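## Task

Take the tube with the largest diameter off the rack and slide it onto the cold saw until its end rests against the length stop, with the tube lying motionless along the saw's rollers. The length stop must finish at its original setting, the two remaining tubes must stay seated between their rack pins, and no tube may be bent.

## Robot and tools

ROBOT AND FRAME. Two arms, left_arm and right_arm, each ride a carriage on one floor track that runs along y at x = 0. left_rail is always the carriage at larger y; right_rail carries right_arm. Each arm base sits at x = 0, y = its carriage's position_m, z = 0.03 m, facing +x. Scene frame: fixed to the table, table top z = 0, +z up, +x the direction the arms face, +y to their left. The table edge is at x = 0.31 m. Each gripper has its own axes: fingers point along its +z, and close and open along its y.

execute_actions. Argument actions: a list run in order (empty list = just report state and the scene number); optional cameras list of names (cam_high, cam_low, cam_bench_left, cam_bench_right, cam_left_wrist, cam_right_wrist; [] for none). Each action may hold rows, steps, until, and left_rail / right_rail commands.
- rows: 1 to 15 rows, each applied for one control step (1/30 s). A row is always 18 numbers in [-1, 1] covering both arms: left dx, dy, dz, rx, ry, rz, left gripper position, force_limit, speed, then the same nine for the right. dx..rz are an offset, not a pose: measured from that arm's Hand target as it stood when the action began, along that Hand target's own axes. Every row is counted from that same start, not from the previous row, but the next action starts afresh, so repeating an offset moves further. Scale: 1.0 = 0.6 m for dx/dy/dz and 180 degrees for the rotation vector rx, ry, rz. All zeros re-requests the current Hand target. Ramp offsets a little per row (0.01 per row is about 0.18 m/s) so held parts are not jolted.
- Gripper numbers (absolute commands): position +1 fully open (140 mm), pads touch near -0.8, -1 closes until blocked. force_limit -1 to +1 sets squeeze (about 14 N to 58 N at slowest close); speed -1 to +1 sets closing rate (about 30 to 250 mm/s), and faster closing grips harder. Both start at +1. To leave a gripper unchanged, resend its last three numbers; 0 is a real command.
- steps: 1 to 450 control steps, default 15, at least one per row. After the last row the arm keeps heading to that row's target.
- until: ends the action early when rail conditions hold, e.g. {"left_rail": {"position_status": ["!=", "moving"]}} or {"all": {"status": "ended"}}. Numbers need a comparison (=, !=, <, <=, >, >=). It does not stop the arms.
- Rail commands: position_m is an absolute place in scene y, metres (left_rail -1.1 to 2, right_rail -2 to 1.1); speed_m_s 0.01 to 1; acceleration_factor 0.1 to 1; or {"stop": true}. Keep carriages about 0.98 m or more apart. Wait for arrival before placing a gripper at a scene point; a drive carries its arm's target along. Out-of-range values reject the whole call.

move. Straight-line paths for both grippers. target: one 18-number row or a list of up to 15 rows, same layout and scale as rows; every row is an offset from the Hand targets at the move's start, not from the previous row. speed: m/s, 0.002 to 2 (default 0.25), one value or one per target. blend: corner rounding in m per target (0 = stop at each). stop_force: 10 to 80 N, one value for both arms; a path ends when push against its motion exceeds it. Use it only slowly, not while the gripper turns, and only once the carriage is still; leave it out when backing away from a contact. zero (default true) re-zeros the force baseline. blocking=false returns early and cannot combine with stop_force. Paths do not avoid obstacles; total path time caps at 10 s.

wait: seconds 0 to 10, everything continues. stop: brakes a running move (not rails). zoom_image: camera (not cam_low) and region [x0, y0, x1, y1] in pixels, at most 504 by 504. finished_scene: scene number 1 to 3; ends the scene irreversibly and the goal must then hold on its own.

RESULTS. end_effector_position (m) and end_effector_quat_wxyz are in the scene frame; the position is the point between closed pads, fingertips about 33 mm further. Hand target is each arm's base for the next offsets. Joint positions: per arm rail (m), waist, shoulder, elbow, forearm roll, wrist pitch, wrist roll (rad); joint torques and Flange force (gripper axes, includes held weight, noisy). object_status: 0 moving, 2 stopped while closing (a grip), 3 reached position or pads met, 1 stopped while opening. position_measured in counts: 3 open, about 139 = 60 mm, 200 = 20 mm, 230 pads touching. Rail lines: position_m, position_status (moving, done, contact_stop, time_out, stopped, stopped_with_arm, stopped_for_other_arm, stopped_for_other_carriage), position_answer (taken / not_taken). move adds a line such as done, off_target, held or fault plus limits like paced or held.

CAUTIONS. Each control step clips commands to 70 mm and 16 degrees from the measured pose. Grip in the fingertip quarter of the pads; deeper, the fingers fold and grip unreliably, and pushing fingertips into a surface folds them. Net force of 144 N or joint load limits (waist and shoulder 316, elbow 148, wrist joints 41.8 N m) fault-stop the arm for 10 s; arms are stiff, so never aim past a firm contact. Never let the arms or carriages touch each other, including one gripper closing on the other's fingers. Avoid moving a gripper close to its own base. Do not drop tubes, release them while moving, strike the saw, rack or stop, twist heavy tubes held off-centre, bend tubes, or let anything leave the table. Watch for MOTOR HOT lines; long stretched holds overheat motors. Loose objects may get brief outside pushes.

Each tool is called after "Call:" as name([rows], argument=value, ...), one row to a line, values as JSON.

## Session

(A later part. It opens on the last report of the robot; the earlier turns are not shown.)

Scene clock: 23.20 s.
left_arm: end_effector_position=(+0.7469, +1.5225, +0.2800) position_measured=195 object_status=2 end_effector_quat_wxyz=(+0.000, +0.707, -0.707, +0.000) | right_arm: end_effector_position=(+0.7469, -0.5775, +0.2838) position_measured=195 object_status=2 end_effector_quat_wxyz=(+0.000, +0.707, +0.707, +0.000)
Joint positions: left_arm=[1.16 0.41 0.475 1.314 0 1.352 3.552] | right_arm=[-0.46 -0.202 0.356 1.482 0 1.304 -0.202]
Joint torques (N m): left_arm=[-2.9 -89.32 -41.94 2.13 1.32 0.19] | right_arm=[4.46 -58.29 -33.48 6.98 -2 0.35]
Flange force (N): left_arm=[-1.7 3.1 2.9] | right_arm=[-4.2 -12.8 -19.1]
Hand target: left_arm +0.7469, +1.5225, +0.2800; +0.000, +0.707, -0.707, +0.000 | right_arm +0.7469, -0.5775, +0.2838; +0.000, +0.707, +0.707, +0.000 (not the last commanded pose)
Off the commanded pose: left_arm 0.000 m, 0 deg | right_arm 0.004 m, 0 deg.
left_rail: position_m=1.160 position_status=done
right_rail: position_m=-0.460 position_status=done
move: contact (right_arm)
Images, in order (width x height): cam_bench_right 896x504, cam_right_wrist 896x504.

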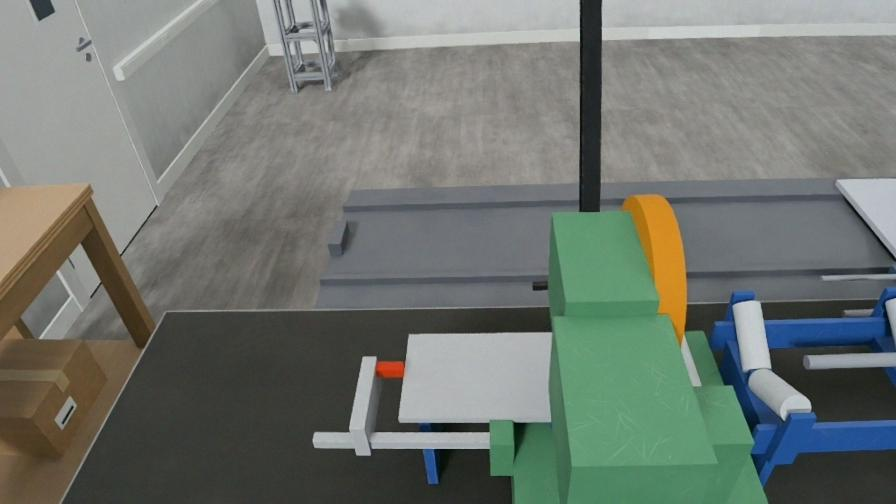

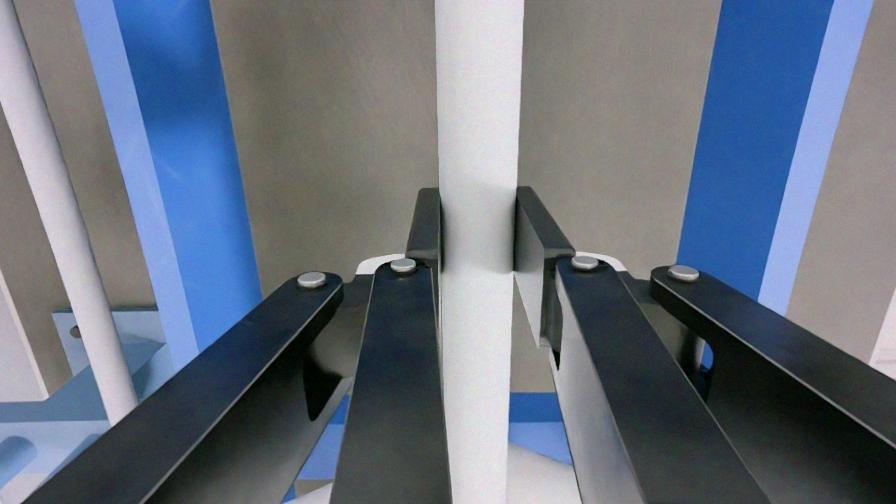

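Call:
move([
  [0, 0, -0.0083, 0, 0, 0, -1, 0.5, -0.9, 0, 0, -0.002, 0, 0, 0, -1, 0.5, -0.9],
  [0, 0, -0.0083, 0, 0, 0, -1, 0.5, -0.9, 0, 0, -0.002, 0, 0, 0, -0.3, 0.5, -0.5],
], speed=0.04, cameras=["cam_right_wrist", "cam_left_wrist"])

Scene clock: 25.30 s.
left_arm: end_effector_position=(+0.7469, +1.5225, +0.2850) position_measured=195 object_status=2 end_effector_quat_wxyz=(+0.000, +0.707, -0.707, +0.000) | right_arm: end_effector_position=(+0.7470, -0.5776, +0.2851) position_measured=167 object_status=0 end_effector_quat_wxyz=(+0.000, +0.707, +0.707, +0.000)
Joint positions: left_arm=[1.16 0.41 0.474 1.307 0 1.36 3.552] | right_arm=[-0.46 -0.202 0.355 1.48 0 1.306 -0.202]
Joint torques (N m): left_arm=[2.53 -94.18 -47.12 4.18 0.3 0.16] | right_arm=[-0.91 -73.33 -41.53 4.27 -0.01 0.32]
Flange force (N): left_arm=[5.6 4.6 9.3] | right_arm=[1.5 -6.6 0.8]
Hand target: left_arm +0.7469, +1.5225, +0.2850; +0.000, +0.707, -0.707, +0.000 | right_arm +0.7469, -0.5776, +0.2850; +0.000, +0.707, +0.707, +0.000
Off the commanded pose: left_arm 0.000 m, 0 deg | right_arm 0.000 m, 0 deg.
left_rail: position_m=1.160 position_status=done
right_rail: position_m=-0.460 position_status=done
move: done
Images, in order (width x height): cam_left_wrist 896x504, cam_right_wrist 896x504.

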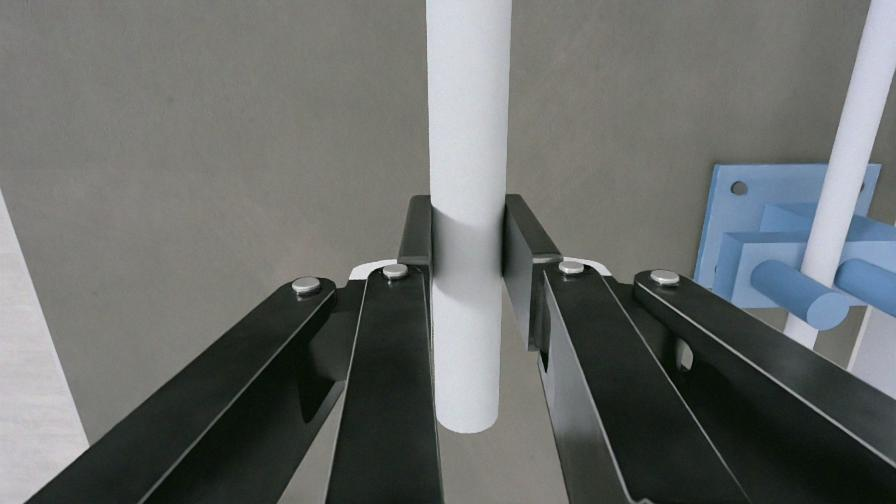

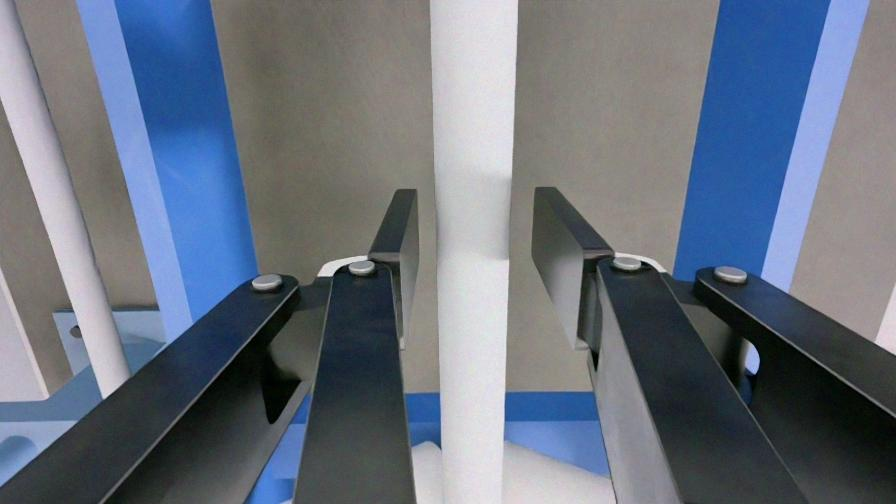

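Call:
move(target=[1.0, 0, 0, 0, 0, 0, -1, 0.5, -0.9, 0, 0, -0.333, 0, 0, 0, -0.3, 0.5, -0.5], speed=0.2, stop_force=15, cameras=["cam_left_wrist", "cam_bench_right"])

Call:
zoom_image(camera="cam_bench_right", region=[330, 310, 580, 450])

Scene clock: 30.07 s.
left_arm: end_effector_position=(+0.7469, +0.9225, +0.2850) position_measured=195 object_status=2 end_effector_quat_wxyz=(+0.000, +0.707, -0.707, +0.000) | right_arm: end_effector_position=(+0.7469, -0.5775, +0.4848) position_measured=167 object_status=3 end_effector_quat_wxyz=(+0.000, +0.707, +0.707, +0.000)
Joint positions: left_arm=[1.16 -0.352 0.399 1.418 0 1.324 2.79] | right_arm=[-0.46 -0.202 0.326 1.16 0 1.656 -0.202]
Joint torques (N m): left_arm=[1.57 -86.98 -46.75 3.92 0.22 0.18] | right_arm=[-0.94 -72.07 -42.84 4.43 -0.03 0.32]
Flange force (N): left_arm=[0.4 5.4 9.8] | right_arm=[1.8 -6.8 3.2]
Hand target: left_arm +0.7469, +0.9225, +0.2850; +0.000, +0.707, -0.707, +0.000 | right_arm +0.7469, -0.5775, +0.4848; +0.000, +0.707, +0.707, +0.000
Off the commanded pose: left_arm 0.000 m, 0 deg | right_arm 0.000 m, 0 deg.
left_rail: position_m=1.160 position_status=done
right_rail: position_m=-0.460 position_status=done
move: done
Images, in order (width x height): cam_bench_right 896x504, cam_left_wrist 896x504.

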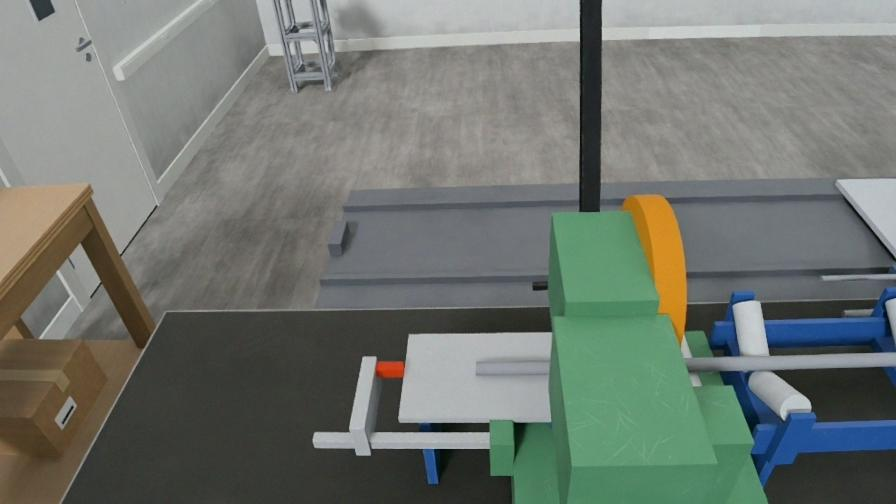

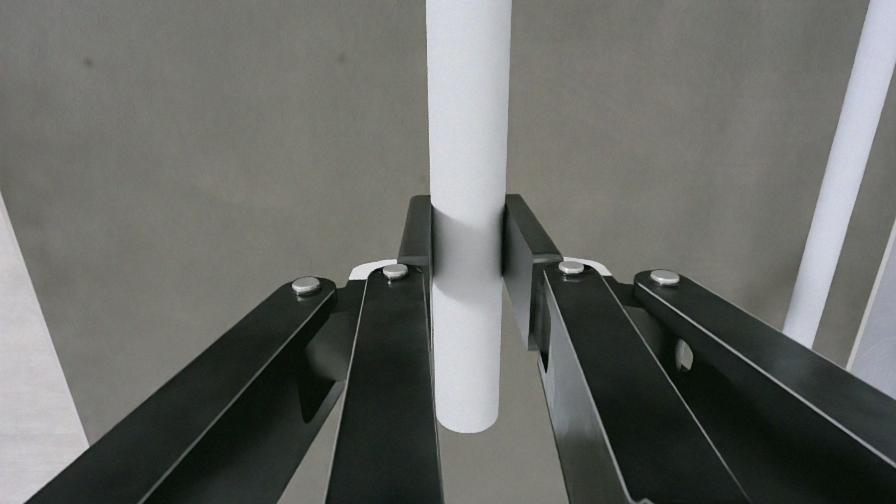

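Scaled by 2.016 from the camera's 896x504 image, which has a finer 1280x720 frame.

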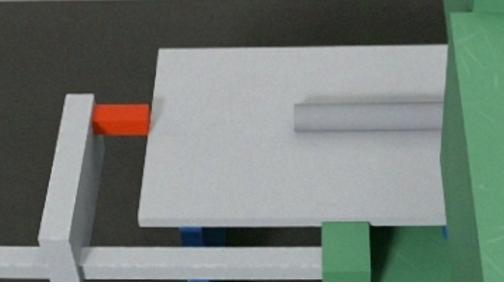

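Call:
move([
  [0.1967, 0, 0, 0, 0, 0, -1, 0.5, -0.9, 0, 0, 0, 0, 0, 0, -0.3, 0.5, -0.5],
  [0.2417, 0, 0, 0, 0, 0, -1, 0.5, -0.9, 0, 0, 0, 0, 0, 0, -0.3, 0.5, -0.5],
], speed=[0.09, 0.008], stop_force=10, cameras=["cam_bench_right"])

Call:
zoom_image(camera="cam_bench_right", region=[360, 330, 480, 410])

Scene clock: 35.20 s.
left_arm: end_effector_position=(+0.7469, +0.7882, +0.2849) position_measured=195 object_status=2 end_effector_quat_wxyz=(+0.000, +0.707, -0.707, +0.000) | right_arm: end_effector_position=(+0.7469, -0.5775, +0.4848) position_measured=167 object_status=3 end_effector_quat_wxyz=(+0.000, +0.707, +0.707, +0.000)
Joint positions: left_arm=[1.16 -0.503 0.481 1.297 0 1.364 2.638] | right_arm=[-0.46 -0.202 0.326 1.16 0 1.656 -0.202]
Joint torques (N m): left_arm=[-8.68 -94.54 -50.54 -0.32 -2.46 0.12] | right_arm=[-1.09 -72.05 -43.01 4.44 0.02 0.25]
Flange force (N): left_arm=[-14.3 6.2 10.0] | right_arm=[1.9 -7.2 3.6]
Hand target: left_arm +0.7469, +0.7882, +0.2849; +0.000, +0.707, -0.707, +0.000 (not the last commanded pose) | right_arm +0.7469, -0.5775, +0.4848; +0.000, +0.707, +0.707, +0.000
Off the commanded pose: left_arm 0.011 m, 0 deg | right_arm 0.000 m, 0 deg.
left_rail: position_m=1.160 position_status=done
right_rail: position_m=-0.460 position_status=done
move: contact (left_arm); path passed 1 of 2 targets
Images, in order (width x height): cam_bench_right 896x504.

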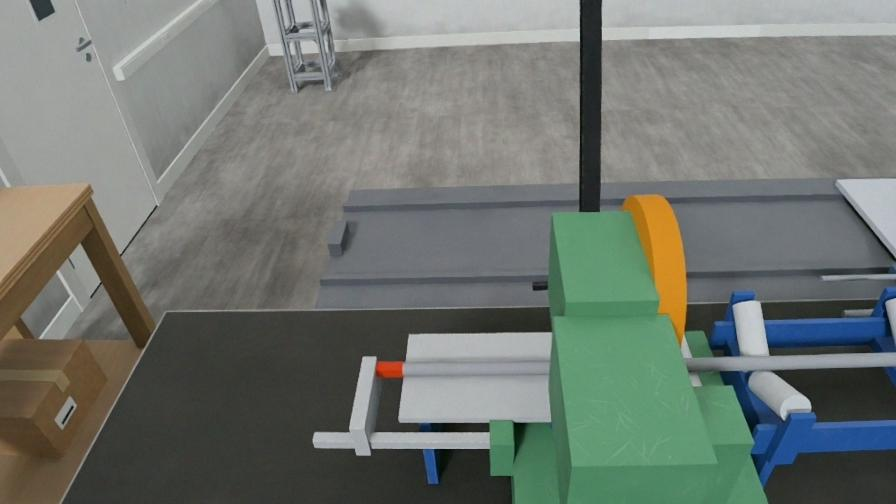

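Scaled by 4.200 from the camera's 896x504 image, which has a finer 1280x720 frame.

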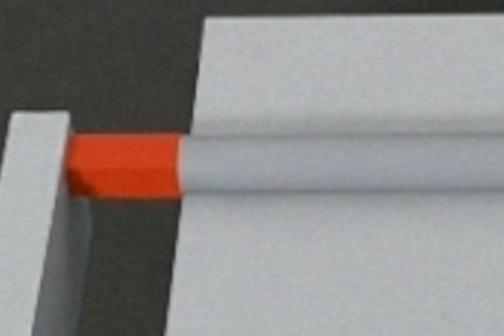

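Contact made, and the stop has not moved. Now I'll release and retract.

Call:
move([
  [0, 0, 0, 0, 0, 0, -0.3, 0.5, -1, 0, 0, 0, 0, 0, 0, -0.3, 0.5, -0.5],
  [0, 0, -0.15, 0, 0, 0, -0.3, 0.5, -1, 0, 0, 0, 0, 0, 0, -0.3, 0.5, -0.5],
], speed=0.15, cameras=["cam_bench_right", "cam_high", "cam_left_wrist", "cam_right_wrist"])

Call:
zoom_image(camera="cam_bench_right", region=[360, 330, 480, 410])

Scene clock: 37.53 s.
left_arm: end_effector_position=(+0.7469, +0.7882, +0.3749) position_measured=167 object_status=3 end_effector_quat_wxyz=(+0.000, +0.707, -0.707, +0.000) | right_arm: end_effector_position=(+0.7469, -0.5775, +0.4848) position_measured=167 object_status=3 end_effector_quat_wxyz=(+0.000, +0.707, +0.707, +0.000)
Joint positions: left_arm=[1.16 -0.503 0.46 1.165 0 1.517 2.638] | right_arm=[-0.46 -0.202 0.326 1.16 0 1.656 -0.202]
Joint torques (N m): left_arm=[2.84 -90.05 -45.09 4.29 0.37 0.15] | right_arm=[-1.06 -72.29 -43.12 4.42 -0.02 0.31]
Flange force (N): left_arm=[0.7 6.6 5.6] | right_arm=[2.2 -7.1 3.7]
Hand target: left_arm +0.7469, +0.7882, +0.3749; +0.000, +0.707, -0.707, +0.000 | right_arm +0.7469, -0.5775, +0.4848; +0.000, +0.707, +0.707, +0.000
Off the commanded pose: left_arm 0.000 m, 0 deg | right_arm 0.000 m, 0 deg.
left_rail: position_m=1.160 position_status=done
right_rail: position_m=-0.460 position_status=done
move: done
Images, in order (width x height): cam_high 896x504, cam_bench_right 896x504, cam_left_wrist 896x504, cam_right_wrist 896x504.

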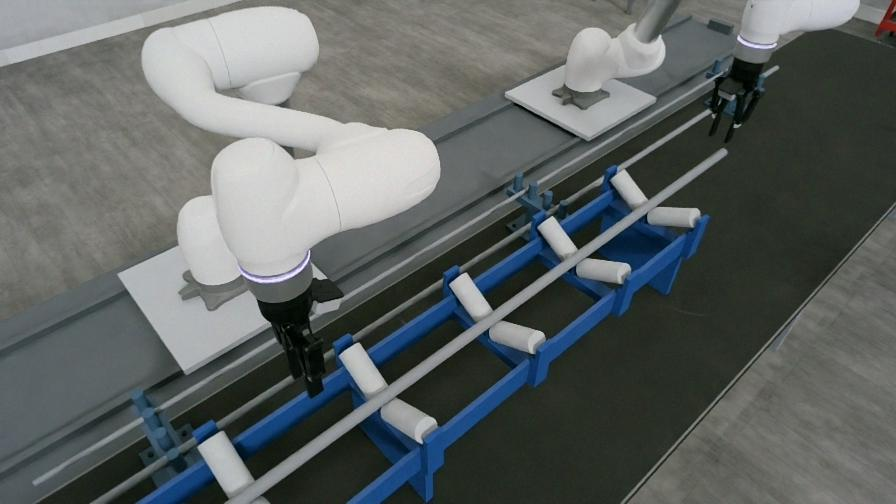

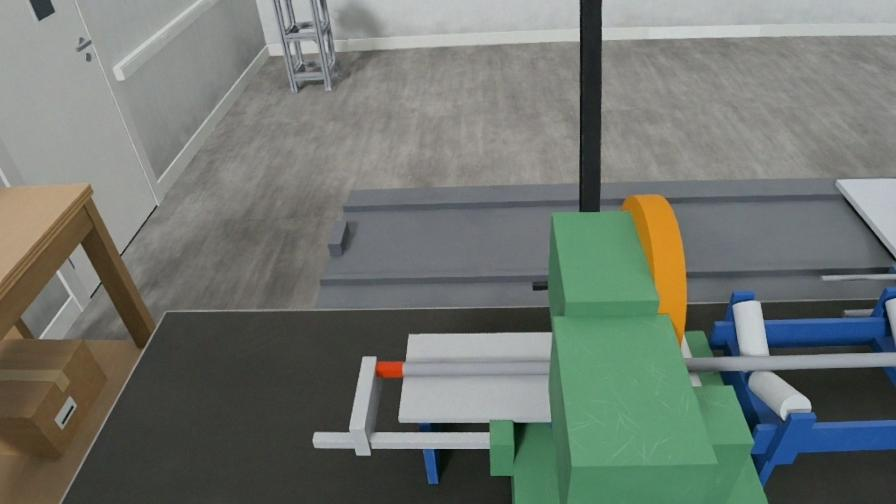

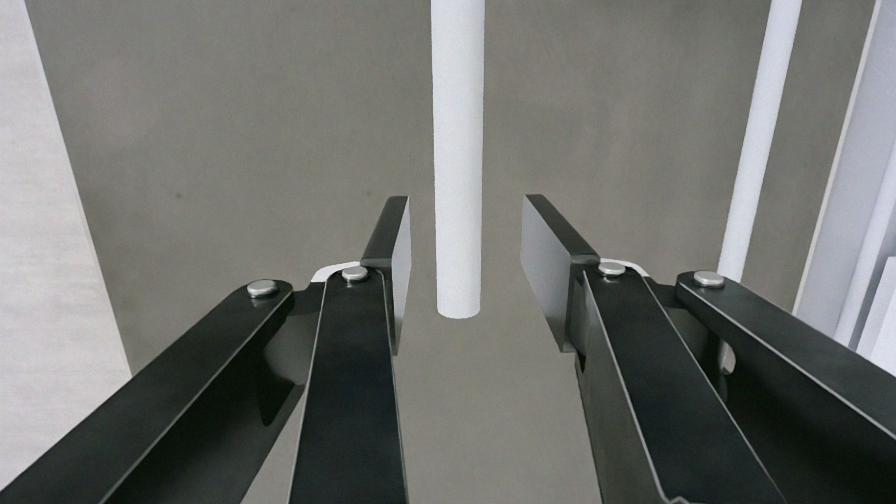

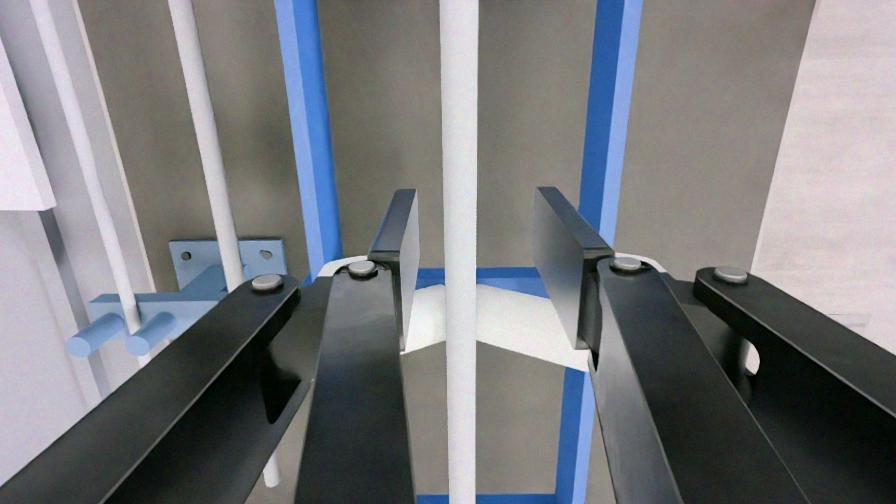

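Scaled by 4.200 from the camera's 896x504 image, which has a finer 1280x720 frame.

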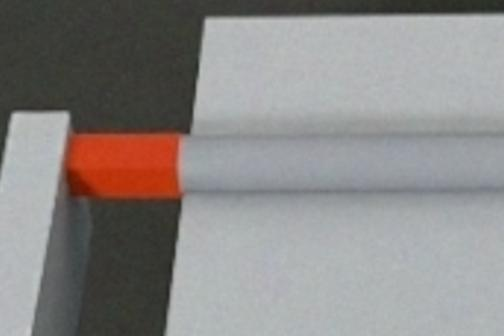

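Call:
finished_scene(scene=3)

The scene is finished: the task was done.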